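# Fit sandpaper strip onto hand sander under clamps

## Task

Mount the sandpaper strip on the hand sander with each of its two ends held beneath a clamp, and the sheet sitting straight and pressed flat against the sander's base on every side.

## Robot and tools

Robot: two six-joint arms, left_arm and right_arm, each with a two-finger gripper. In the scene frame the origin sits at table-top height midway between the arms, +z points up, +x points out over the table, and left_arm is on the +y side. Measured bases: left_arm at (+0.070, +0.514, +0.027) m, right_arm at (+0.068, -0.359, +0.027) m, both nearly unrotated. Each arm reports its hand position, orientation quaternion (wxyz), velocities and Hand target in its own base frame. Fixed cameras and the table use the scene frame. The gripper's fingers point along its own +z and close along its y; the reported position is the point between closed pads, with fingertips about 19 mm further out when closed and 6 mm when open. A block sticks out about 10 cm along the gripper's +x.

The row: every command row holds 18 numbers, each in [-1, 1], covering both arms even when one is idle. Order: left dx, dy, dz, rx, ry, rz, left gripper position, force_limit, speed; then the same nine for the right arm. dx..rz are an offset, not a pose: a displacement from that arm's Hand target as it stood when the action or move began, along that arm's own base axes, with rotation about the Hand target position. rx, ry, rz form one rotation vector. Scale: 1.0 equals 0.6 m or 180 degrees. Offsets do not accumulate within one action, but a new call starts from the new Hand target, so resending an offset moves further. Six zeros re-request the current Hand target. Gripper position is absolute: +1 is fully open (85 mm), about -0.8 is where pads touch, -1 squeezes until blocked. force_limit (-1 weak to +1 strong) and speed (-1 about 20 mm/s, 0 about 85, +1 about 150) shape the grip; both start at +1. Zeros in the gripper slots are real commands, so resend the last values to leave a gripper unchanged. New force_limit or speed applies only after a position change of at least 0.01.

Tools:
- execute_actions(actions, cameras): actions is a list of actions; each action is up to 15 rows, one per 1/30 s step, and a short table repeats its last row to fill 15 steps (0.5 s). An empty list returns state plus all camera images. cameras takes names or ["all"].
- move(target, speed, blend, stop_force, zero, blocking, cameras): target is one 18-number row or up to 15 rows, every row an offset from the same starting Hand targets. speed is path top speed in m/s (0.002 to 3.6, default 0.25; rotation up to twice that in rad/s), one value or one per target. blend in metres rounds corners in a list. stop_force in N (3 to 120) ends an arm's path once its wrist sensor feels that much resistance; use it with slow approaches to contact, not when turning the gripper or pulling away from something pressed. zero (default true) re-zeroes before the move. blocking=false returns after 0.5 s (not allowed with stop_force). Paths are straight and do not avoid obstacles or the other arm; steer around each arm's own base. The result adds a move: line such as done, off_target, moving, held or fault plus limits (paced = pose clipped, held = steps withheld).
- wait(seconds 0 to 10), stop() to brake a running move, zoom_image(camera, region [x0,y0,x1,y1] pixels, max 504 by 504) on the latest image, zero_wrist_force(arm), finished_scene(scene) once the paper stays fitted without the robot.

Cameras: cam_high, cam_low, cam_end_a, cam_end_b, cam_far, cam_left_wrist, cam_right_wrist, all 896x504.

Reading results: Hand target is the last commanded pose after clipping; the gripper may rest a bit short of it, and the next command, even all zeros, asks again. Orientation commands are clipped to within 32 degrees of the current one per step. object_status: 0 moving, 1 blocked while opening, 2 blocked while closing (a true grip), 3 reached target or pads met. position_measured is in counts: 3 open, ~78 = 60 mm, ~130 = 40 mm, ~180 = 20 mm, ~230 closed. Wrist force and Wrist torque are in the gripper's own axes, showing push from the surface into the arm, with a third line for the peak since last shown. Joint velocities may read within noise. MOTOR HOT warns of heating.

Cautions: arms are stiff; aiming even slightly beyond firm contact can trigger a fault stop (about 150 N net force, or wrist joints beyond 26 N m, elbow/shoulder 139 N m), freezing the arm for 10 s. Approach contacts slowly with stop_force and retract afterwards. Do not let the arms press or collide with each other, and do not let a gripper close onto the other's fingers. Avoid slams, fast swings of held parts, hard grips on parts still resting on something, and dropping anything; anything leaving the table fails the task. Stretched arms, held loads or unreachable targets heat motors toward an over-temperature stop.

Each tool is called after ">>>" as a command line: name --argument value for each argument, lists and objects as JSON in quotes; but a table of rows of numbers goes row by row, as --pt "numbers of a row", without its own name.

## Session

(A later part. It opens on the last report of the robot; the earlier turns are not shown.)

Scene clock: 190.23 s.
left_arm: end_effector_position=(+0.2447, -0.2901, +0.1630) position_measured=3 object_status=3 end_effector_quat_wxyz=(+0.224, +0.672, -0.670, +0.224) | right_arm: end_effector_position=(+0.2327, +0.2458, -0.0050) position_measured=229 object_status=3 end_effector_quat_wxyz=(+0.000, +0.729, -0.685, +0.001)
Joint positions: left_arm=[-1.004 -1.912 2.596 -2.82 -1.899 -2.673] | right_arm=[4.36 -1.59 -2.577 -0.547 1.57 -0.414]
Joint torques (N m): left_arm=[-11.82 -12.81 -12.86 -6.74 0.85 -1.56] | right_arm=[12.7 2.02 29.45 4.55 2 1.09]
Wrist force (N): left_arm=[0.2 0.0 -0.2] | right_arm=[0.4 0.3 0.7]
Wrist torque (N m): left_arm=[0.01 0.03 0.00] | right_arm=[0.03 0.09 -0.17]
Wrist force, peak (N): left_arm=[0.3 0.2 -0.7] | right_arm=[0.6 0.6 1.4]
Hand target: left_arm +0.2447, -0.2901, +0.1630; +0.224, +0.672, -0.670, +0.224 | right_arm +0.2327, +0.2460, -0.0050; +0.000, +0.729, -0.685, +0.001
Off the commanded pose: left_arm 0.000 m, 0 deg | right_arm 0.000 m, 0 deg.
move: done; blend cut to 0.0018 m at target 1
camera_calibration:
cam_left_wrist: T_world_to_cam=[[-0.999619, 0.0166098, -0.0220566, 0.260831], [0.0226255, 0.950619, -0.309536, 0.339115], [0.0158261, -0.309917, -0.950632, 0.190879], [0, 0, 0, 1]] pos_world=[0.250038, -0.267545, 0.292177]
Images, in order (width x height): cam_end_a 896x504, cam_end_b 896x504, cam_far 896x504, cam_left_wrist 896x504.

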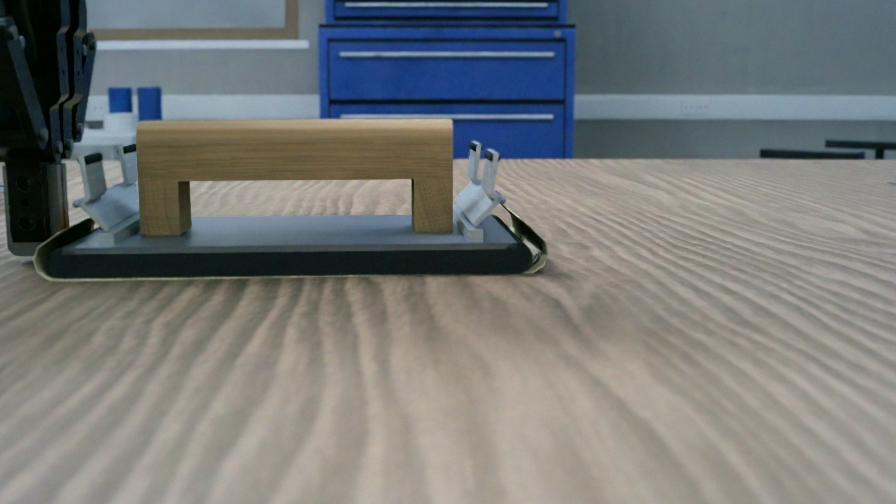

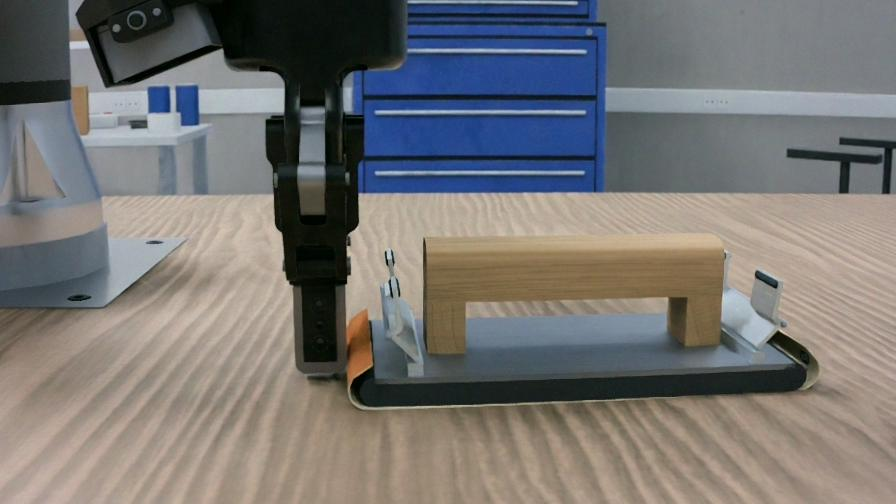

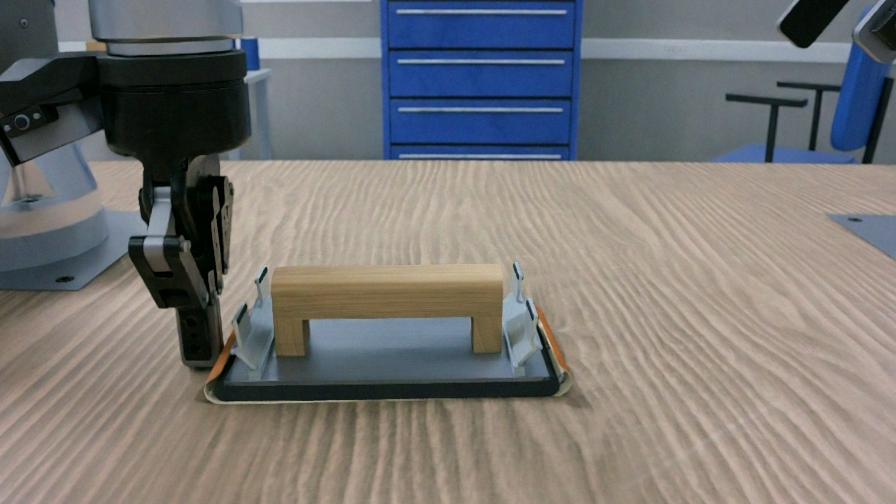

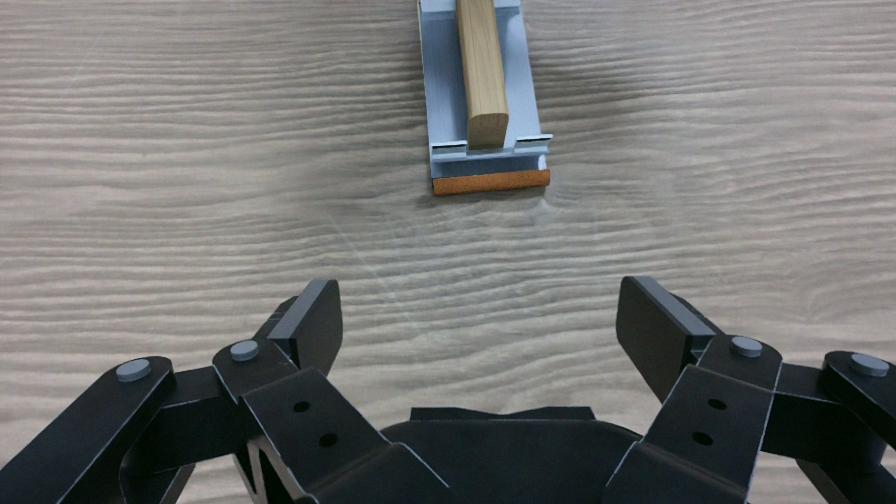

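>>> move --target '[0, 0, 0, 0, 0, 0, 1, 1, 1, -0.0004, 0.0067, 0, 0, 0, 0, -0.8, -1, 0]' --speed 0.02 --cameras '["cam_end_b", "cam_far", "cam_left_wrist", "cam_end_a"]'

>>> zoom_image --camera "cam_end_b" --region '[280, 240, 440, 420]'

Scene clock: 193.73 s.
left_arm: end_effector_position=(+0.2447, -0.2901, +0.1630) position_measured=3 object_status=3 end_effector_quat_wxyz=(+0.224, +0.672, -0.670, +0.224) | right_arm: end_effector_position=(+0.2325, +0.2498, -0.0050) position_measured=229 object_status=3 end_effector_quat_wxyz=(+0.000, +0.729, -0.685, +0.001)
Joint positions: left_arm=[-1.004 -1.912 2.596 -2.82 -1.899 -2.673] | right_arm=[4.365 -1.597 -2.57 -0.547 1.57 -0.409]
Joint torques (N m): left_arm=[-11.9 -13.92 -12.86 -6.96 0.7 -1.4] | right_arm=[9.79 1.04 27.26 1.01 2.13 1.33]
Wrist force (N): left_arm=[0.2 0.3 -0.3] | right_arm=[3.0 0.1 -0.5]
Wrist torque (N m): left_arm=[0.05 0.03 0.00] | right_arm=[0.01 0.01 -0.17]
Wrist force, peak (N): left_arm=[0.3 0.5 -0.5] | right_arm=[3.0 0.5 -1.0]
Hand target: left_arm +0.2447, -0.2901, +0.1630; +0.224, +0.672, -0.670, +0.224 | right_arm +0.2325, +0.2500, -0.0050; +0.000, +0.729, -0.685, +0.001
Off the commanded pose: left_arm 0.000 m, 0 deg | right_arm 0.000 m, 0 deg.
move: done
camera_calibration:
cam_left_wrist: T_world_to_cam=[[-0.999619, 0.0166098, -0.0220566, 0.260831], [0.0226255, 0.950619, -0.309536, 0.339115], [0.0158261, -0.309917, -0.950632, 0.190879], [0, 0, 0, 1]] pos_world=[0.250038, -0.267545, 0.292177]
Images, in order (width x height): cam_end_a 896x504, cam_end_b 896x504, cam_far 896x504, cam_left_wrist 896x504.

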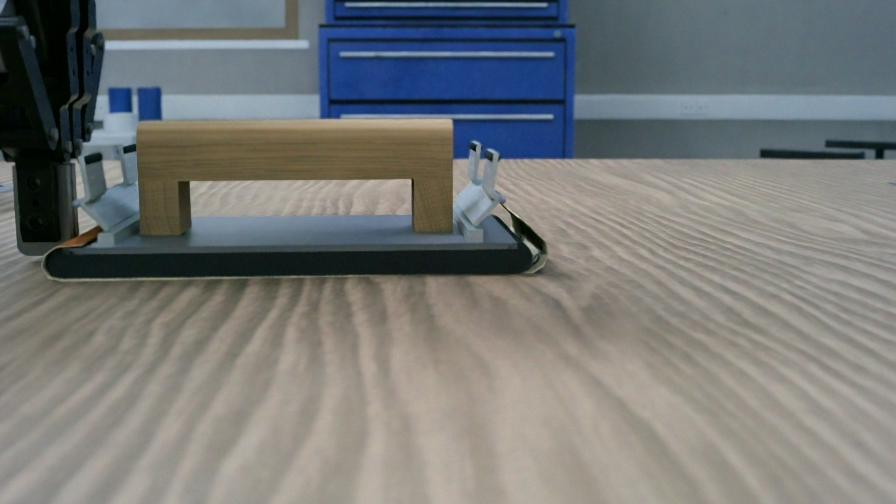

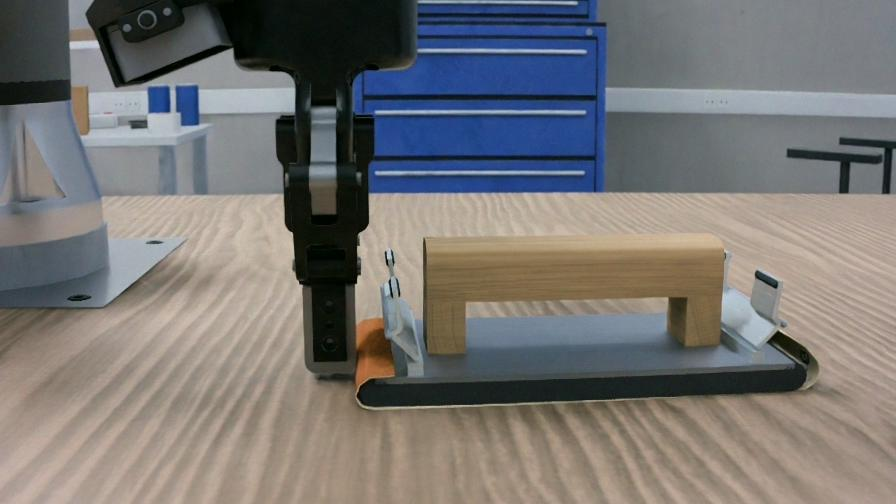

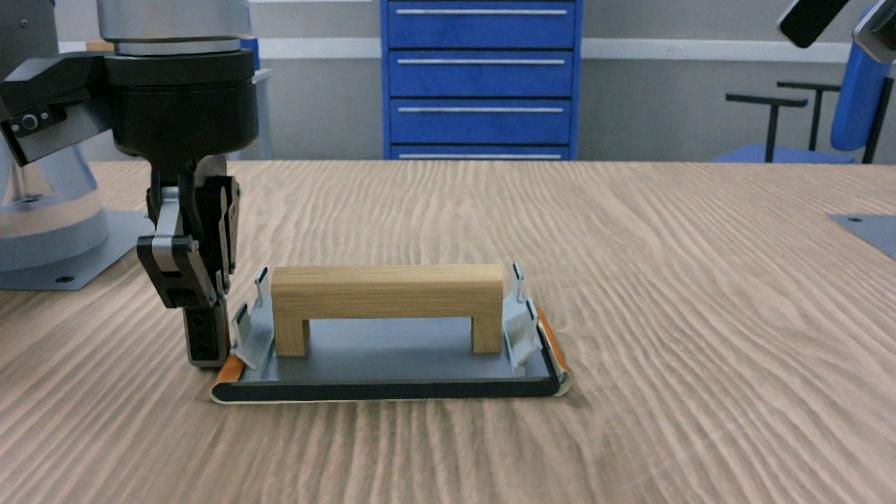

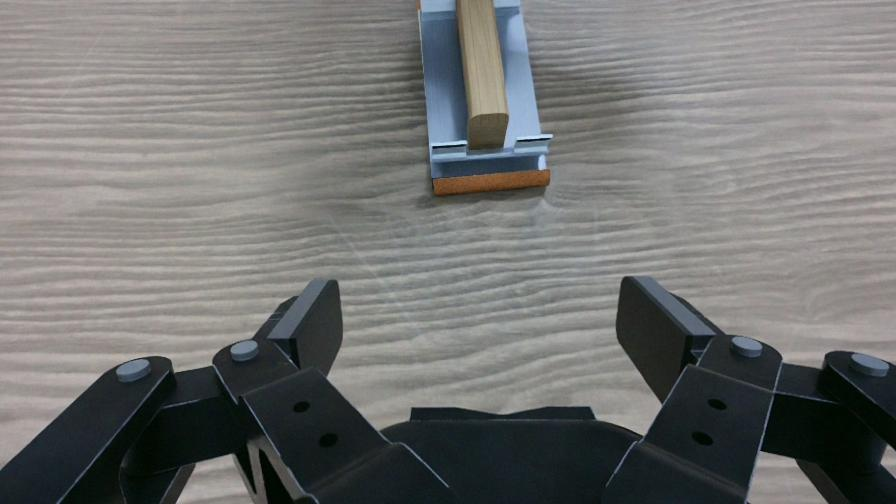

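Scaled by 2.800.

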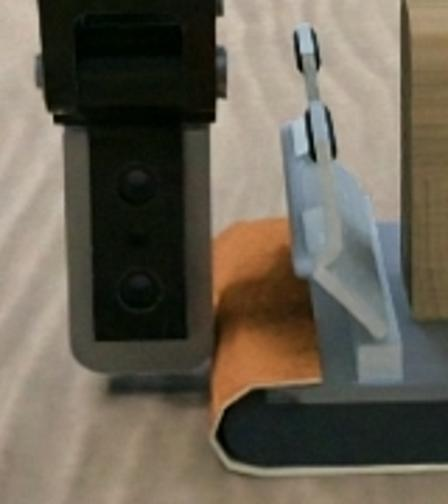

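>>> move --target '[0, 0, 0, 0, 0, 0, 1, 1, 1, -0.0001, 0.0018, 0, 0, 0, 0, -0.8, -1, 0]' --speed 0.02 --cameras '["cam_end_b", "cam_far", "cam_end_a"]'

>>> zoom_image --camera "cam_end_b" --region '[280, 240, 440, 420]'

>>> zoom_image --camera "cam_far" --region '[190, 250, 310, 410]'

Scene clock: 197.90 s.
left_arm: end_effector_position=(+0.2447, -0.2901, +0.1630) position_measured=3 object_status=3 end_effector_quat_wxyz=(+0.224, +0.672, -0.670, +0.224) | right_arm: end_effector_position=(+0.2324, +0.2510, -0.0050) position_measured=229 object_status=3 end_effector_quat_wxyz=(+0.000, +0.729, -0.685, +0.001)
Joint positions: left_arm=[-1.004 -1.912 2.596 -2.82 -1.899 -2.673] | right_arm=[4.367 -1.599 -2.568 -0.547 1.57 -0.407]
Joint torques (N m): left_arm=[-11.88 -13.72 -12.19 -6.77 0.78 -1.39] | right_arm=[12.65 3.04 26.93 1.14 1.55 1.56]
Wrist force (N): left_arm=[0.2 0.4 -0.3] | right_arm=[4.2 0.5 -1.2]
Wrist torque (N m): left_arm=[0.07 0.02 0.00] | right_arm=[0.08 -0.03 -0.17]
Wrist force, peak (N): left_arm=[0.4 0.4 -0.5] | right_arm=[4.3 0.5 -0.9]
Hand target: left_arm +0.2447, -0.2901, +0.1630; +0.224, +0.672, -0.670, +0.224 | right_arm +0.2324, +0.2511, -0.0050; +0.000, +0.729, -0.685, +0.001
Off the commanded pose: left_arm 0.000 m, 0 deg | right_arm 0.000 m, 0 deg.
move: done
Images, in order (width x height): cam_end_a 896x504, cam_end_b 896x504, cam_far 896x504.

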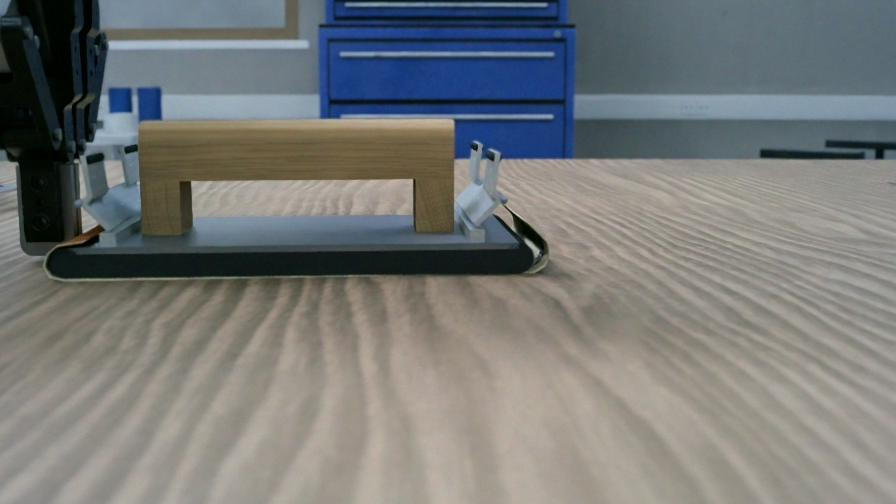

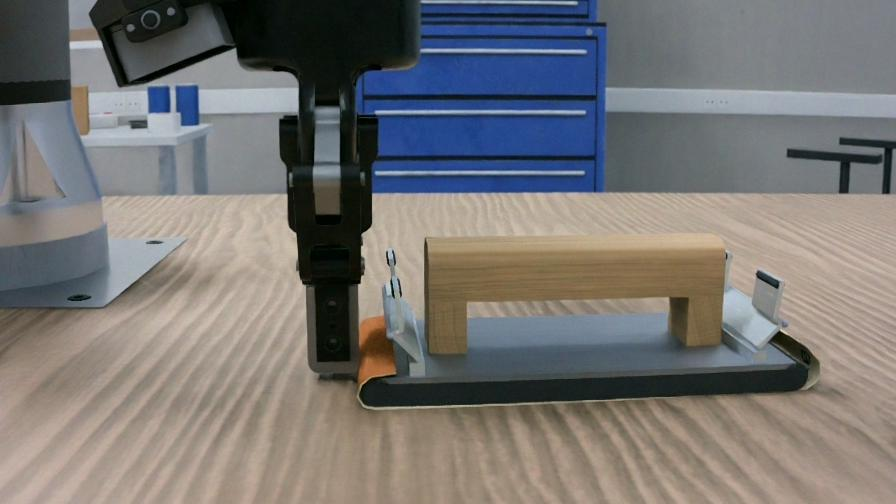

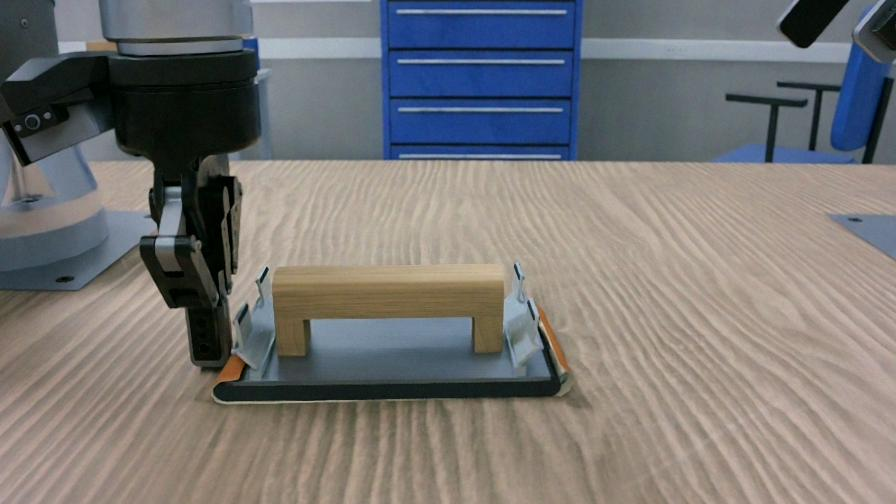

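Scaled by 2.800.

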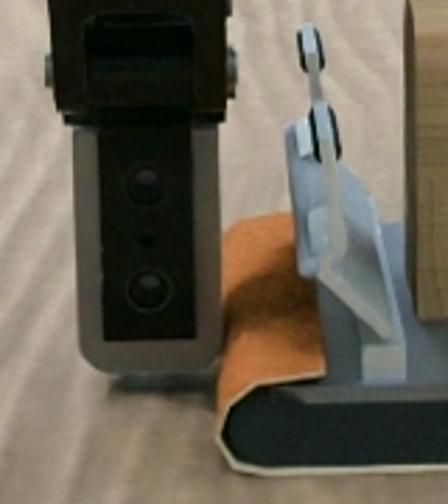

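Scaled by 3.150.

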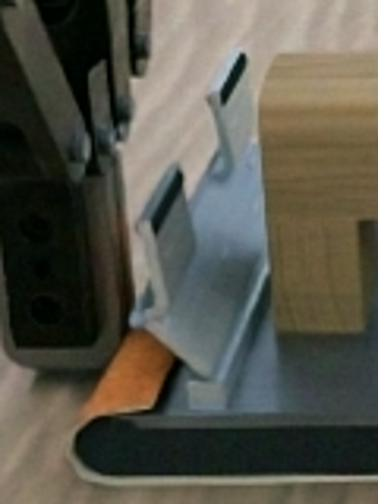

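>>> move --target '[0, 0, 0, 0, 0, 0, 1, 1, 1, 0.0022, -0.0367, 0, 0, 0, 0, -0.8, -1, 0]' --speed 0.05 --cameras '["cam_end_b", "cam_far", "cam_end_a"]'

>>> zoom_image --camera "cam_end_b" --region '[280, 240, 440, 420]'

>>> zoom_image --camera "cam_far" --region '[190, 250, 310, 410]'

Scene clock: 218.67 s.
left_arm: end_effector_position=(+0.2447, -0.2901, +0.1630) position_measured=3 object_status=3 end_effector_quat_wxyz=(+0.224, +0.672, -0.670, +0.224) | right_arm: end_effector_position=(+0.2337, +0.2292, -0.0050) position_measured=229 object_status=3 end_effector_quat_wxyz=(+0.000, +0.729, -0.685, +0.001)
Joint positions: left_arm=[-1.004 -1.912 2.596 -2.82 -1.899 -2.673] | right_arm=[4.338 -1.562 -2.606 -0.546 1.57 -0.436]
Joint torques (N m): left_arm=[-10.84 -14.17 -13.06 -6.82 0.73 -1.43] | right_arm=[-17.75 26.65 1.99 0.73 -1.74 -0.97]
Wrist force (N): left_arm=[0.3 0.1 -0.5] | right_arm=[0.1 0.5 0.9]
Wrist torque (N m): left_arm=[0.02 0.01 0.00] | right_arm=[0.05 0.09 -0.04]
Wrist force, peak (N): left_arm=[0.3 0.1 -0.7] | right_arm=[4.5 0.3 -1.0]
Hand target: left_arm +0.2447, -0.2901, +0.1630; +0.224, +0.672, -0.670, +0.224 | right_arm +0.2337, +0.2291, -0.0050; +0.000, +0.729, -0.685, +0.001
Off the commanded pose: left_arm 0.000 m, 0 deg | right_arm 0.000 m, 0 deg.
move: done
Images, in order (width x height): cam_end_a 896x504, cam_end_b 896x504, cam_far 896x504.

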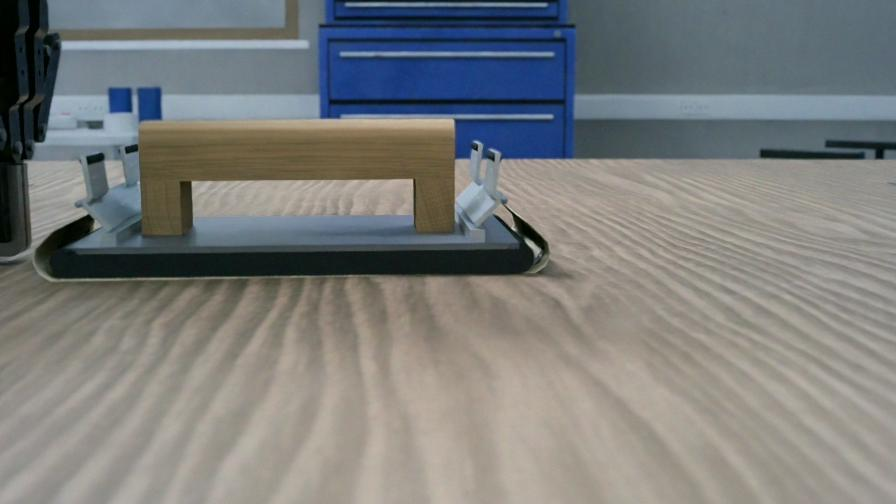

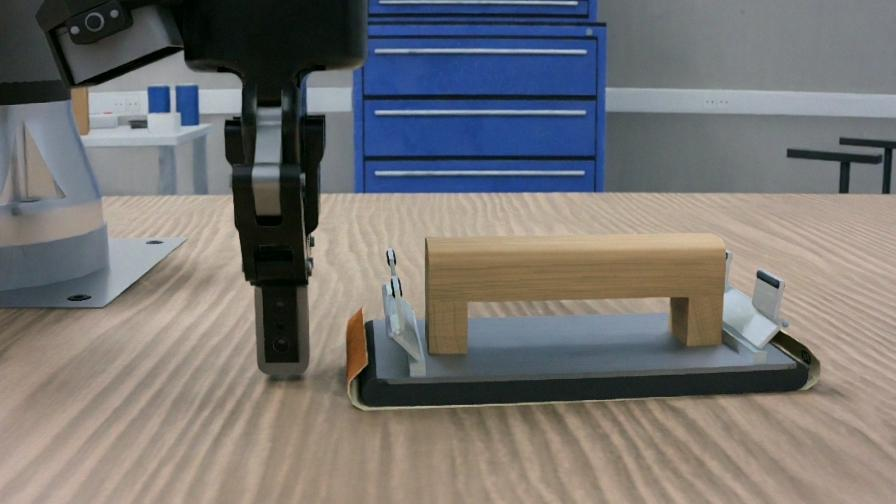

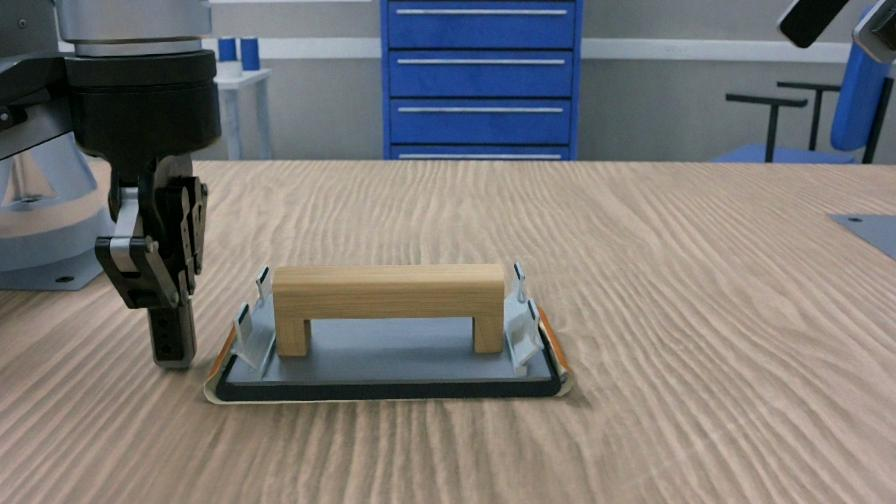

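Scaled by 2.800.

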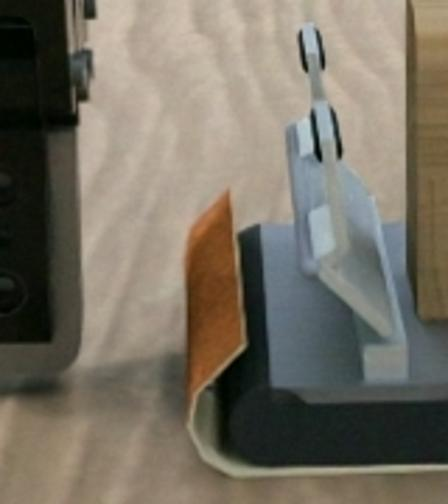

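Scaled by 3.150.

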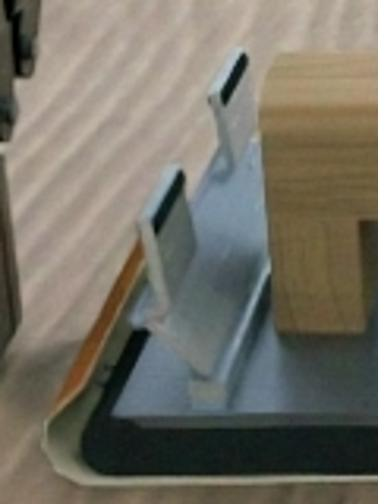

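>>> move --pt "-0.0128 -0.4598 -0.11 -0.0729 -0.0027 0.0238 0.3 1 0 0.0005 -0.0082 0.0022 0.0832 0.005 0 -0.8 -1 0" --pt "-0.0128 -0.4598 -0.1933 -0.0729 -0.0027 0.0238 0.3 1 0 0.0005 -0.0082 0.0022 0.0832 0.005 0 -0.8 -1 0" --speed '[0.25, 0.1]' --blend '[0.02, 0]' --cameras '["all"]'

Scene clock: 248.20 s.
left_arm: end_effector_position=(+0.2370, -0.5660, +0.0471) position_measured=91 object_status=3 end_effector_quat_wxyz=(+0.288, +0.665, -0.615, +0.310) | right_arm: end_effector_position=(+0.2340, +0.2241, -0.0037) position_measured=229 object_status=3 end_effector_quat_wxyz=(-0.089, +0.722, -0.679, -0.094)
Joint positions: left_arm=[-1.344 -0.972 2.269 -3.735 -1.686 -3.046] | right_arm=[4.214 -1.597 -2.739 -0.155 1.707 -0.545]
Joint torques (N m): left_arm=[-4.31 -20.12 -19.39 -6.5 0.51 -1.6] | right_arm=[-16.62 0.49 -1.28 5.61 2.37 -1.52]
Wrist force (N): left_arm=[0.2 0.6 -0.5] | right_arm=[1.0 -0.3 0.8]
Wrist torque (N m): left_arm=[0.10 0.02 -0.03] | right_arm=[-0.03 0.07 -0.14]
Wrist force, peak (N): left_arm=[-1.1 -0.1 -1.6] | right_arm=[1.5 -0.2 1.3]
Hand target: left_arm +0.2370, -0.5660, +0.0470; +0.288, +0.665, -0.615, +0.310 | right_arm +0.2340, +0.2241, -0.0037; -0.089, +0.722, -0.679, -0.094
Off the commanded pose: left_arm 0.000 m, 0 deg | right_arm 0.000 m, 0 deg.
move: done
camera_calibration:
cam_left_wrist: T_world_to_cam=[[-0.997649, -0.0637561, -0.0251361, 0.209353], [-0.0415933, 0.854794, -0.517297, 0.536408], [0.054467, -0.515036, -0.855437, -0.134362], [0, 0, 0, 1]] pos_world=[0.23849, -0.514372, 0.167806]
cam_right_wrist: T_world_to_cam=[[-0.998019, -0.0613874, -0.013738, 0.253412], [-0.0585022, 0.825475, 0.561398, -0.149888], [-0.0231224, 0.56109, -0.827432, 0.00573315], [0, 0, 0, 1]] pos_world=[0.244274, 0.136068, 0.0923718]

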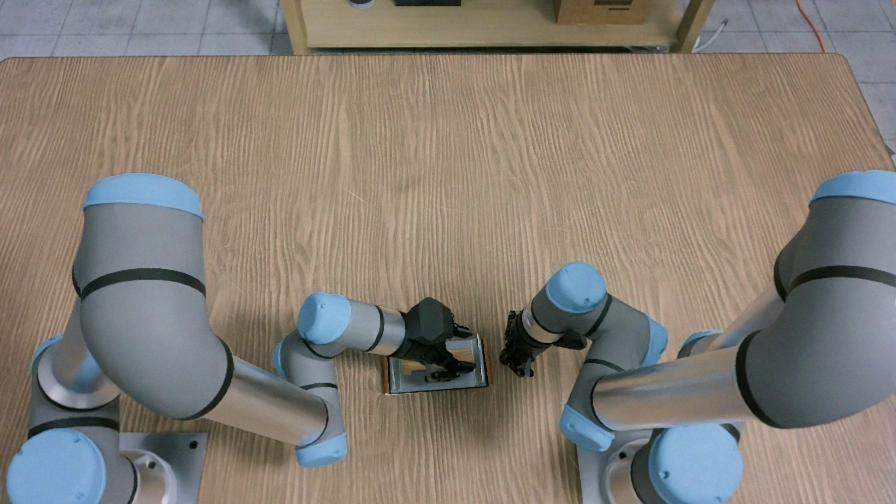

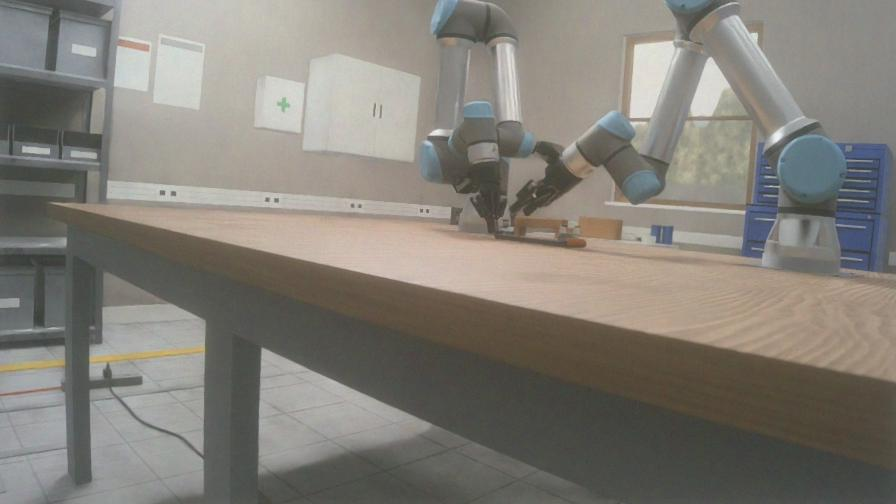

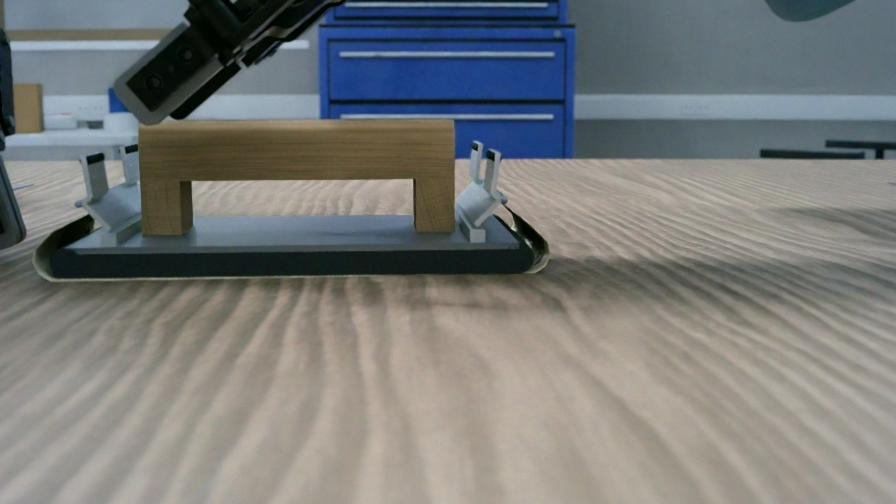

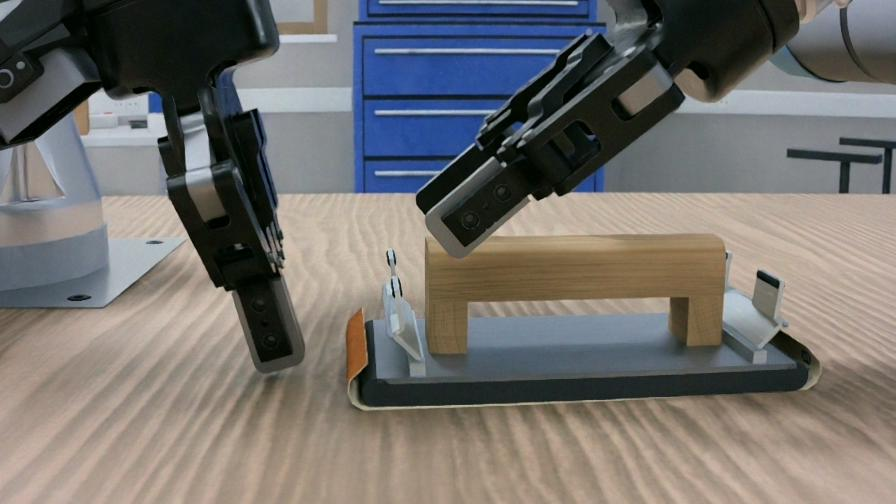

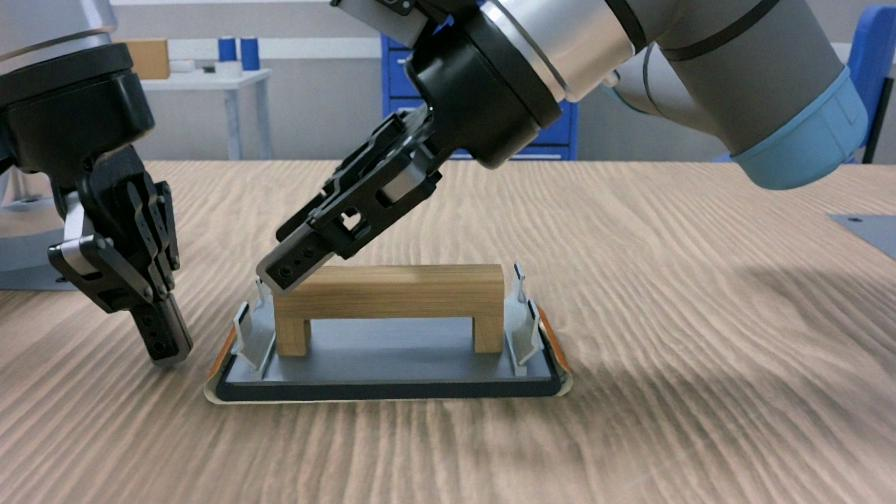

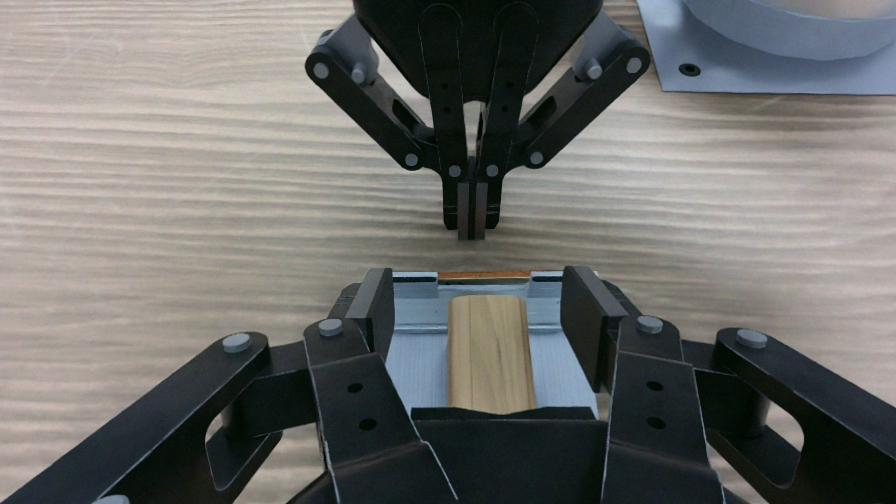

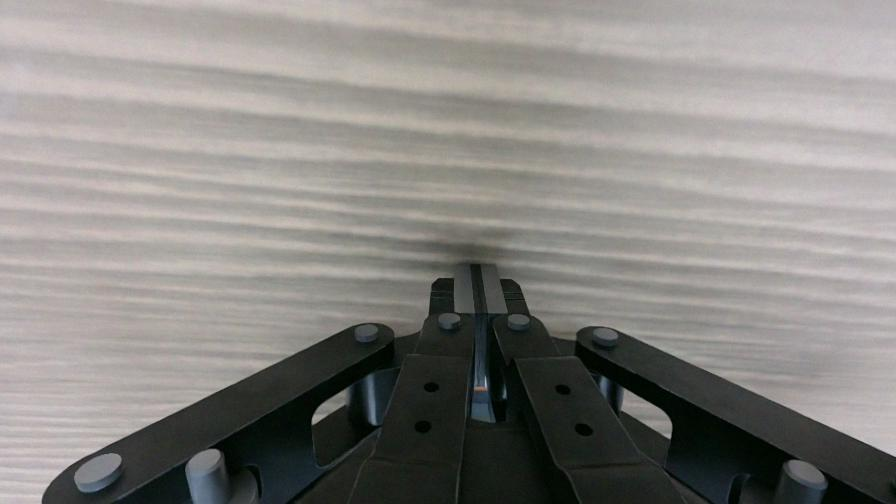

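>>> move --target '[-0.0067, 0.0033, -0.05, 0, 0, 0, 0.3, 1, 0, -0.0018, 0.0292, -0.0033, 0, 0, 0, -0.8, -1, 0]' --speed 0.06 --cameras '["cam_end_a", "cam_end_b", "cam_far", "cam_left_wrist", "cam_right_wrist"]'

>>> zoom_image --camera "cam_end_b" --region '[280, 220, 480, 420]'

>>> zoom_image --camera "cam_left_wrist" --region '[340, 200, 640, 400]'

Scene clock: 258.70 s.
left_arm: end_effector_position=(+0.2330, -0.5640, +0.0171) position_measured=91 object_status=3 end_effector_quat_wxyz=(+0.288, +0.665, -0.615, +0.310) | right_arm: end_effector_position=(+0.2329, +0.2416, -0.0057) position_measured=229 object_status=3 end_effector_quat_wxyz=(-0.089, +0.722, -0.679, -0.094)
Joint positions: left_arm=[-1.352 -0.885 2.27 -3.823 -1.68 -3.052] | right_arm=[4.249 -1.632 -2.716 -0.138 1.699 -0.51]
Joint torques (N m): left_arm=[-13.34 -21.86 -17.7 -6.65 1.19 -1.74] | right_arm=[12.33 0.49 23.41 5.54 -1.73 1.68]
Wrist force (N): left_arm=[0.4 0.5 -0.5] | right_arm=[1.5 -0.5 1.0]
Wrist torque (N m): left_arm=[0.08 -0.01 -0.03] | right_arm=[-0.05 -0.02 -0.24]
Wrist force, peak (N): left_arm=[1.1 0.5 -0.9] | right_arm=[1.4 -0.6 1.7]
Hand target: left_arm +0.2330, -0.5640, +0.0170; +0.288, +0.665, -0.615, +0.310 | right_arm +0.2329, +0.2417, -0.0057; -0.089, +0.722, -0.679, -0.094
Off the commanded pose: left_arm 0.000 m, 0 deg | right_arm 0.000 m, 0 deg.
move: done
camera_calibration:
cam_left_wrist: T_world_to_cam=[[-0.997649, -0.0637561, -0.0251361, 0.204736], [-0.0415933, 0.854794, -0.517297, 0.519013], [0.054467, -0.515036, -0.855437, -0.158777], [0, 0, 0, 1]] pos_world=[0.23449, -0.512372, 0.137806]
cam_right_wrist: T_world_to_cam=[[-0.998019, -0.0613874, -0.013738, 0.253461], [-0.0585022, 0.825475, 0.561398, -0.163269], [-0.0231224, 0.56109, -0.827432, -0.00576391], [0, 0, 0, 1]] pos_world=[0.243274, 0.153568, 0.0903718]
Images, in order (width x height): cam_end_a 896x504, cam_end_b 896x504, cam_far 896x504, cam_left_wrist 896x504, cam_right_wrist 896x504.

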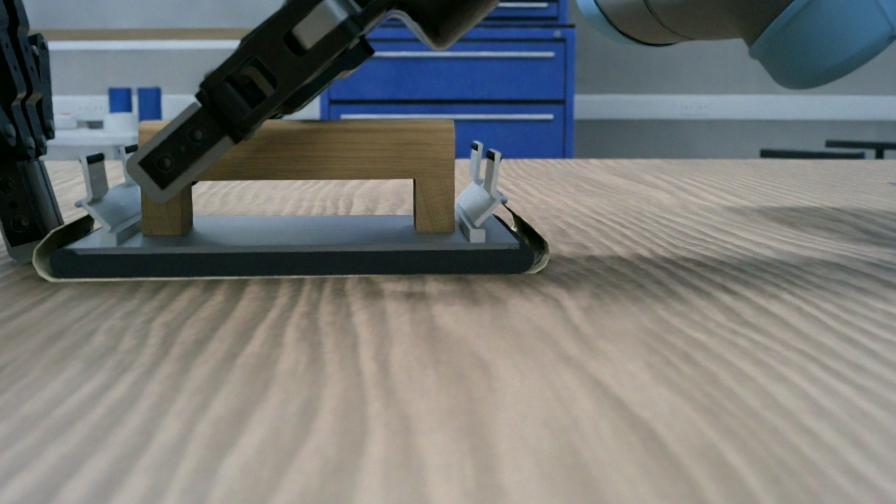

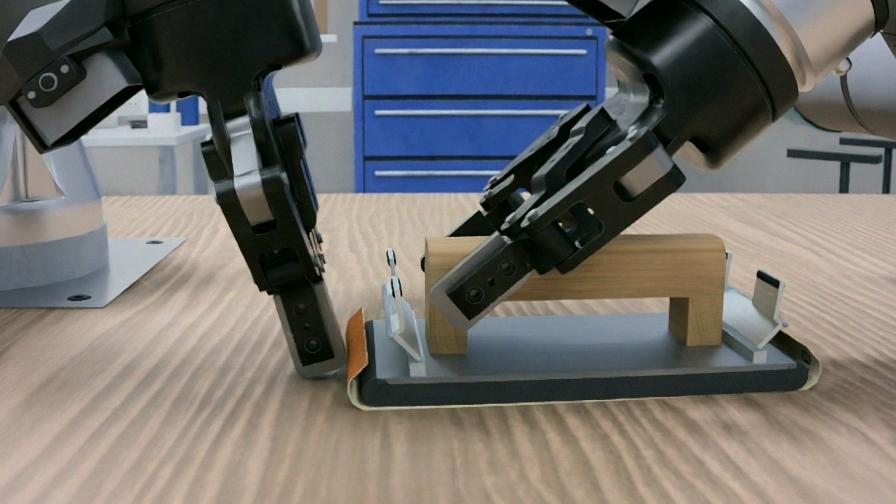

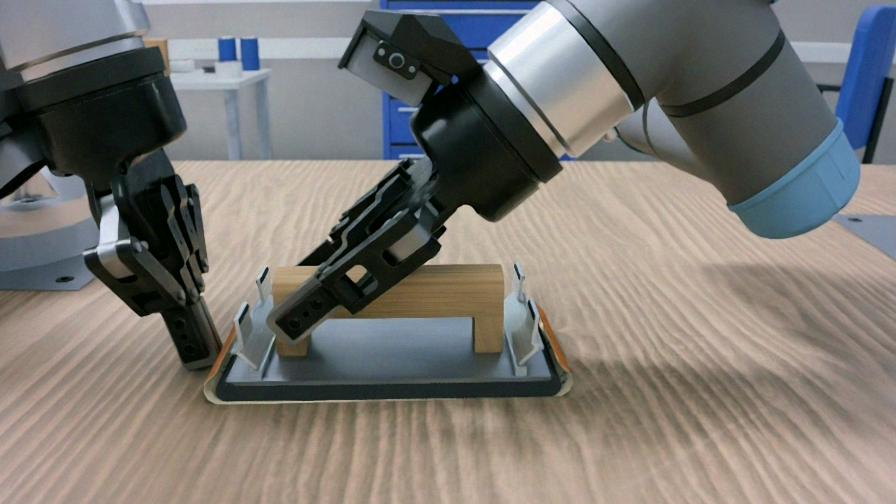

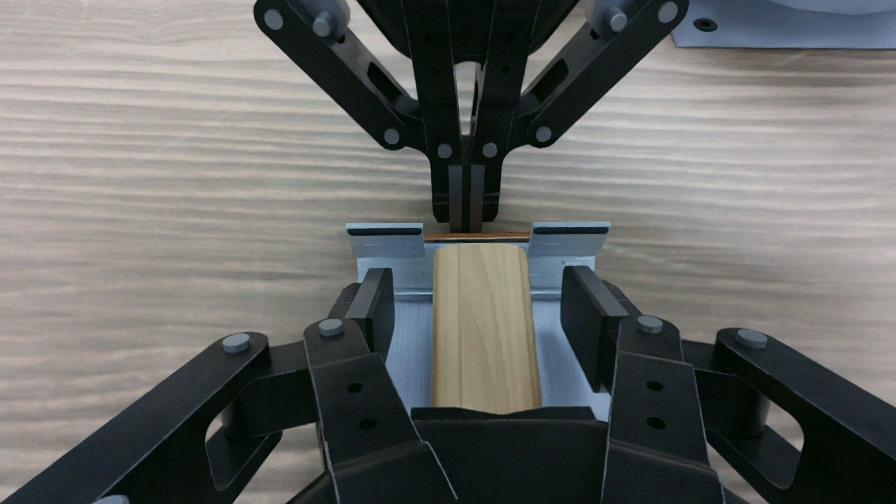

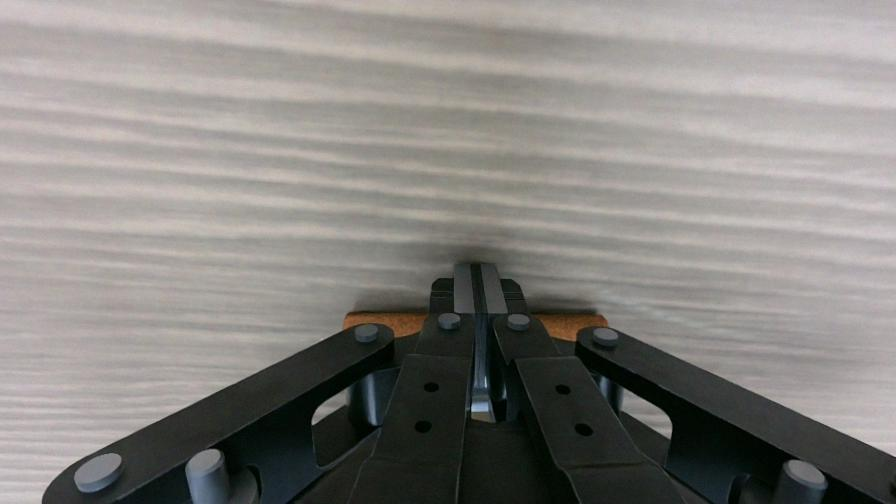

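Scaled by 2.520.

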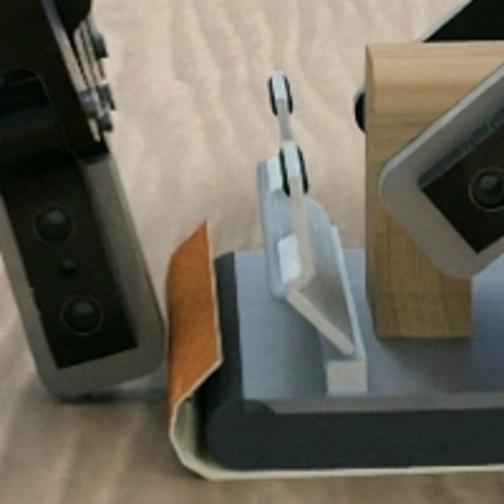

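Scaled by 1.680.

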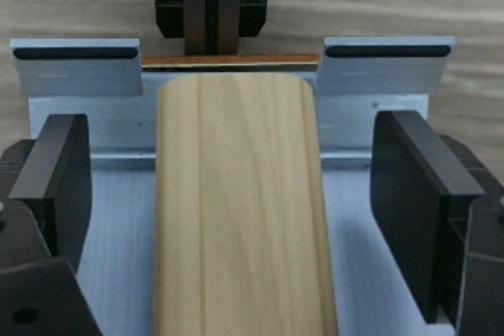

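>>> move --target '[0, 0, 0, 0, 0, 0, 0.3, 1, 0, -0.0006, 0.0098, 0, 0, 0, 0, -0.8, -1, 0]' --speed 0.03 --cameras '["cam_end_b", "cam_far", "cam_left_wrist"]'

>>> zoom_image --camera "cam_end_b" --region '[280, 220, 480, 420]'

>>> zoom_image --camera "cam_left_wrist" --region '[340, 200, 640, 300]'

Scene clock: 264.57 s.
left_arm: end_effector_position=(+0.2330, -0.5640, +0.0170) position_measured=91 object_status=3 end_effector_quat_wxyz=(+0.288, +0.665, -0.615, +0.310) | right_arm: end_effector_position=(+0.2326, +0.2474, -0.0057) position_measured=229 object_status=3 end_effector_quat_wxyz=(-0.089, +0.722, -0.679, -0.094)
Joint positions: left_arm=[-1.352 -0.885 2.27 -3.823 -1.68 -3.052] | right_arm=[4.26 -1.64 -2.707 -0.137 1.697 -0.5]
Joint torques (N m): left_arm=[-13.4 -22.73 -16.97 -6.69 1.24 -1.87] | right_arm=[12.97 0.45 25.28 5.81 -1.44 1.39]
Wrist force (N): left_arm=[0.5 0.4 -0.5] | right_arm=[2.8 -0.4 -0.8]
Wrist torque (N m): left_arm=[0.07 -0.02 -0.03] | right_arm=[-0.05 0.01 -0.23]
Wrist force, peak (N): left_arm=[0.8 0.7 -0.5] | right_arm=[2.9 -0.4 -0.5]
Hand target: left_arm +0.2330, -0.5640, +0.0170; +0.288, +0.665, -0.615, +0.310 | right_arm +0.2326, +0.2475, -0.0057; -0.089, +0.722, -0.679, -0.094
Off the commanded pose: left_arm 0.000 m, 0 deg | right_arm 0.000 m, 0 deg.
move: done
camera_calibration:
cam_left_wrist: T_world_to_cam=[[-0.997643, -0.0638146, -0.0252196, 0.204714], [-0.0415973, 0.854765, -0.517345, 0.518954], [0.054571, -0.515076, -0.855405, -0.158913], [0, 0, 0, 1]] pos_world=[0.23449, -0.512372, 0.137706]
Images, in order (width x height): cam_end_b 896x504, cam_far 896x504, cam_left_wrist 896x504.

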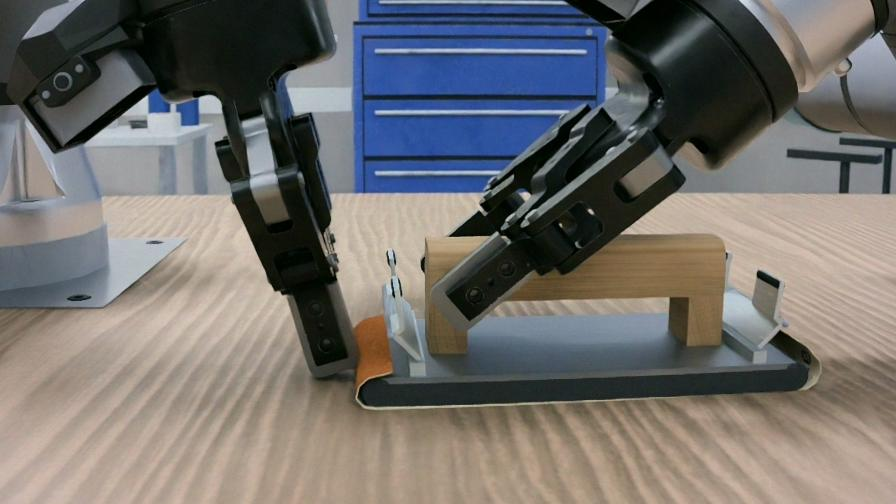

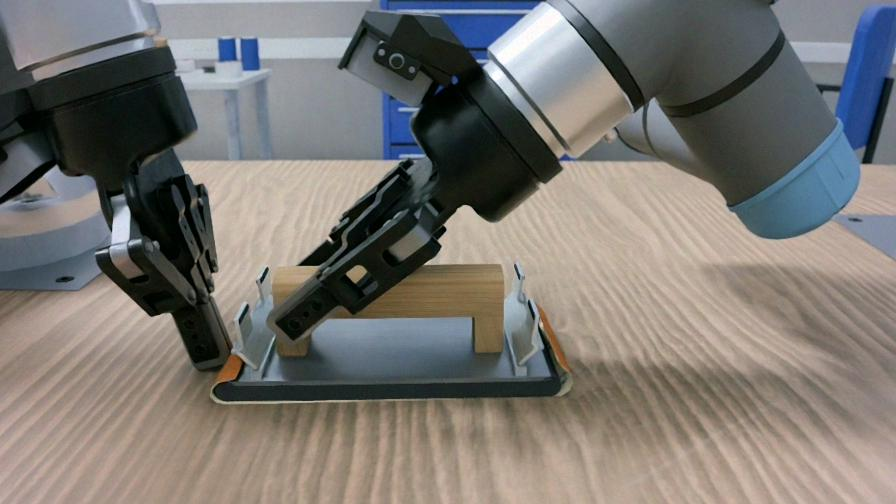

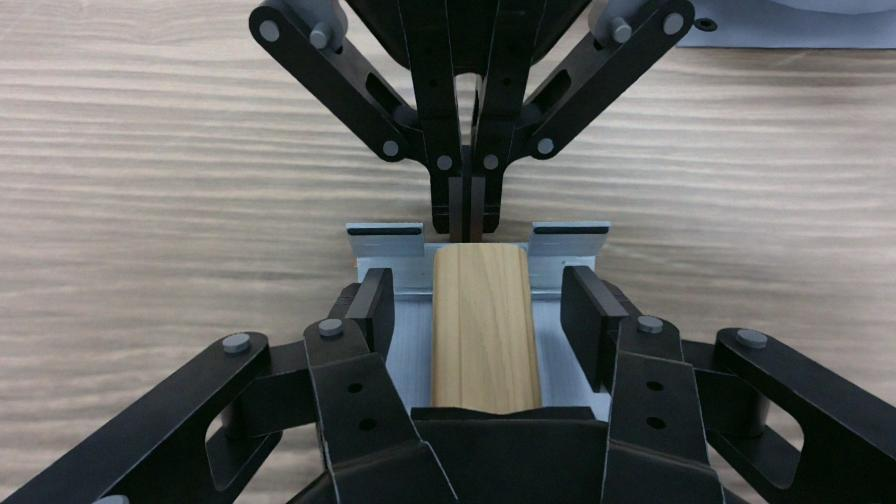

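Scaled by 2.520.

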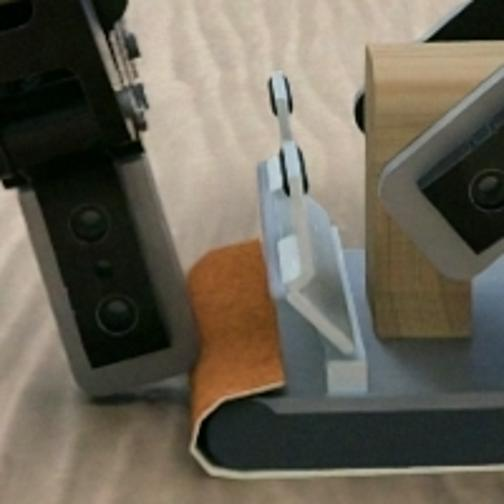

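Scaled by 1.680.

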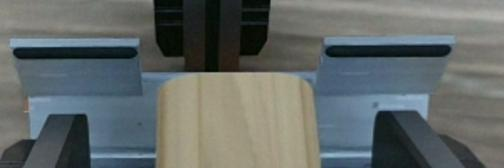

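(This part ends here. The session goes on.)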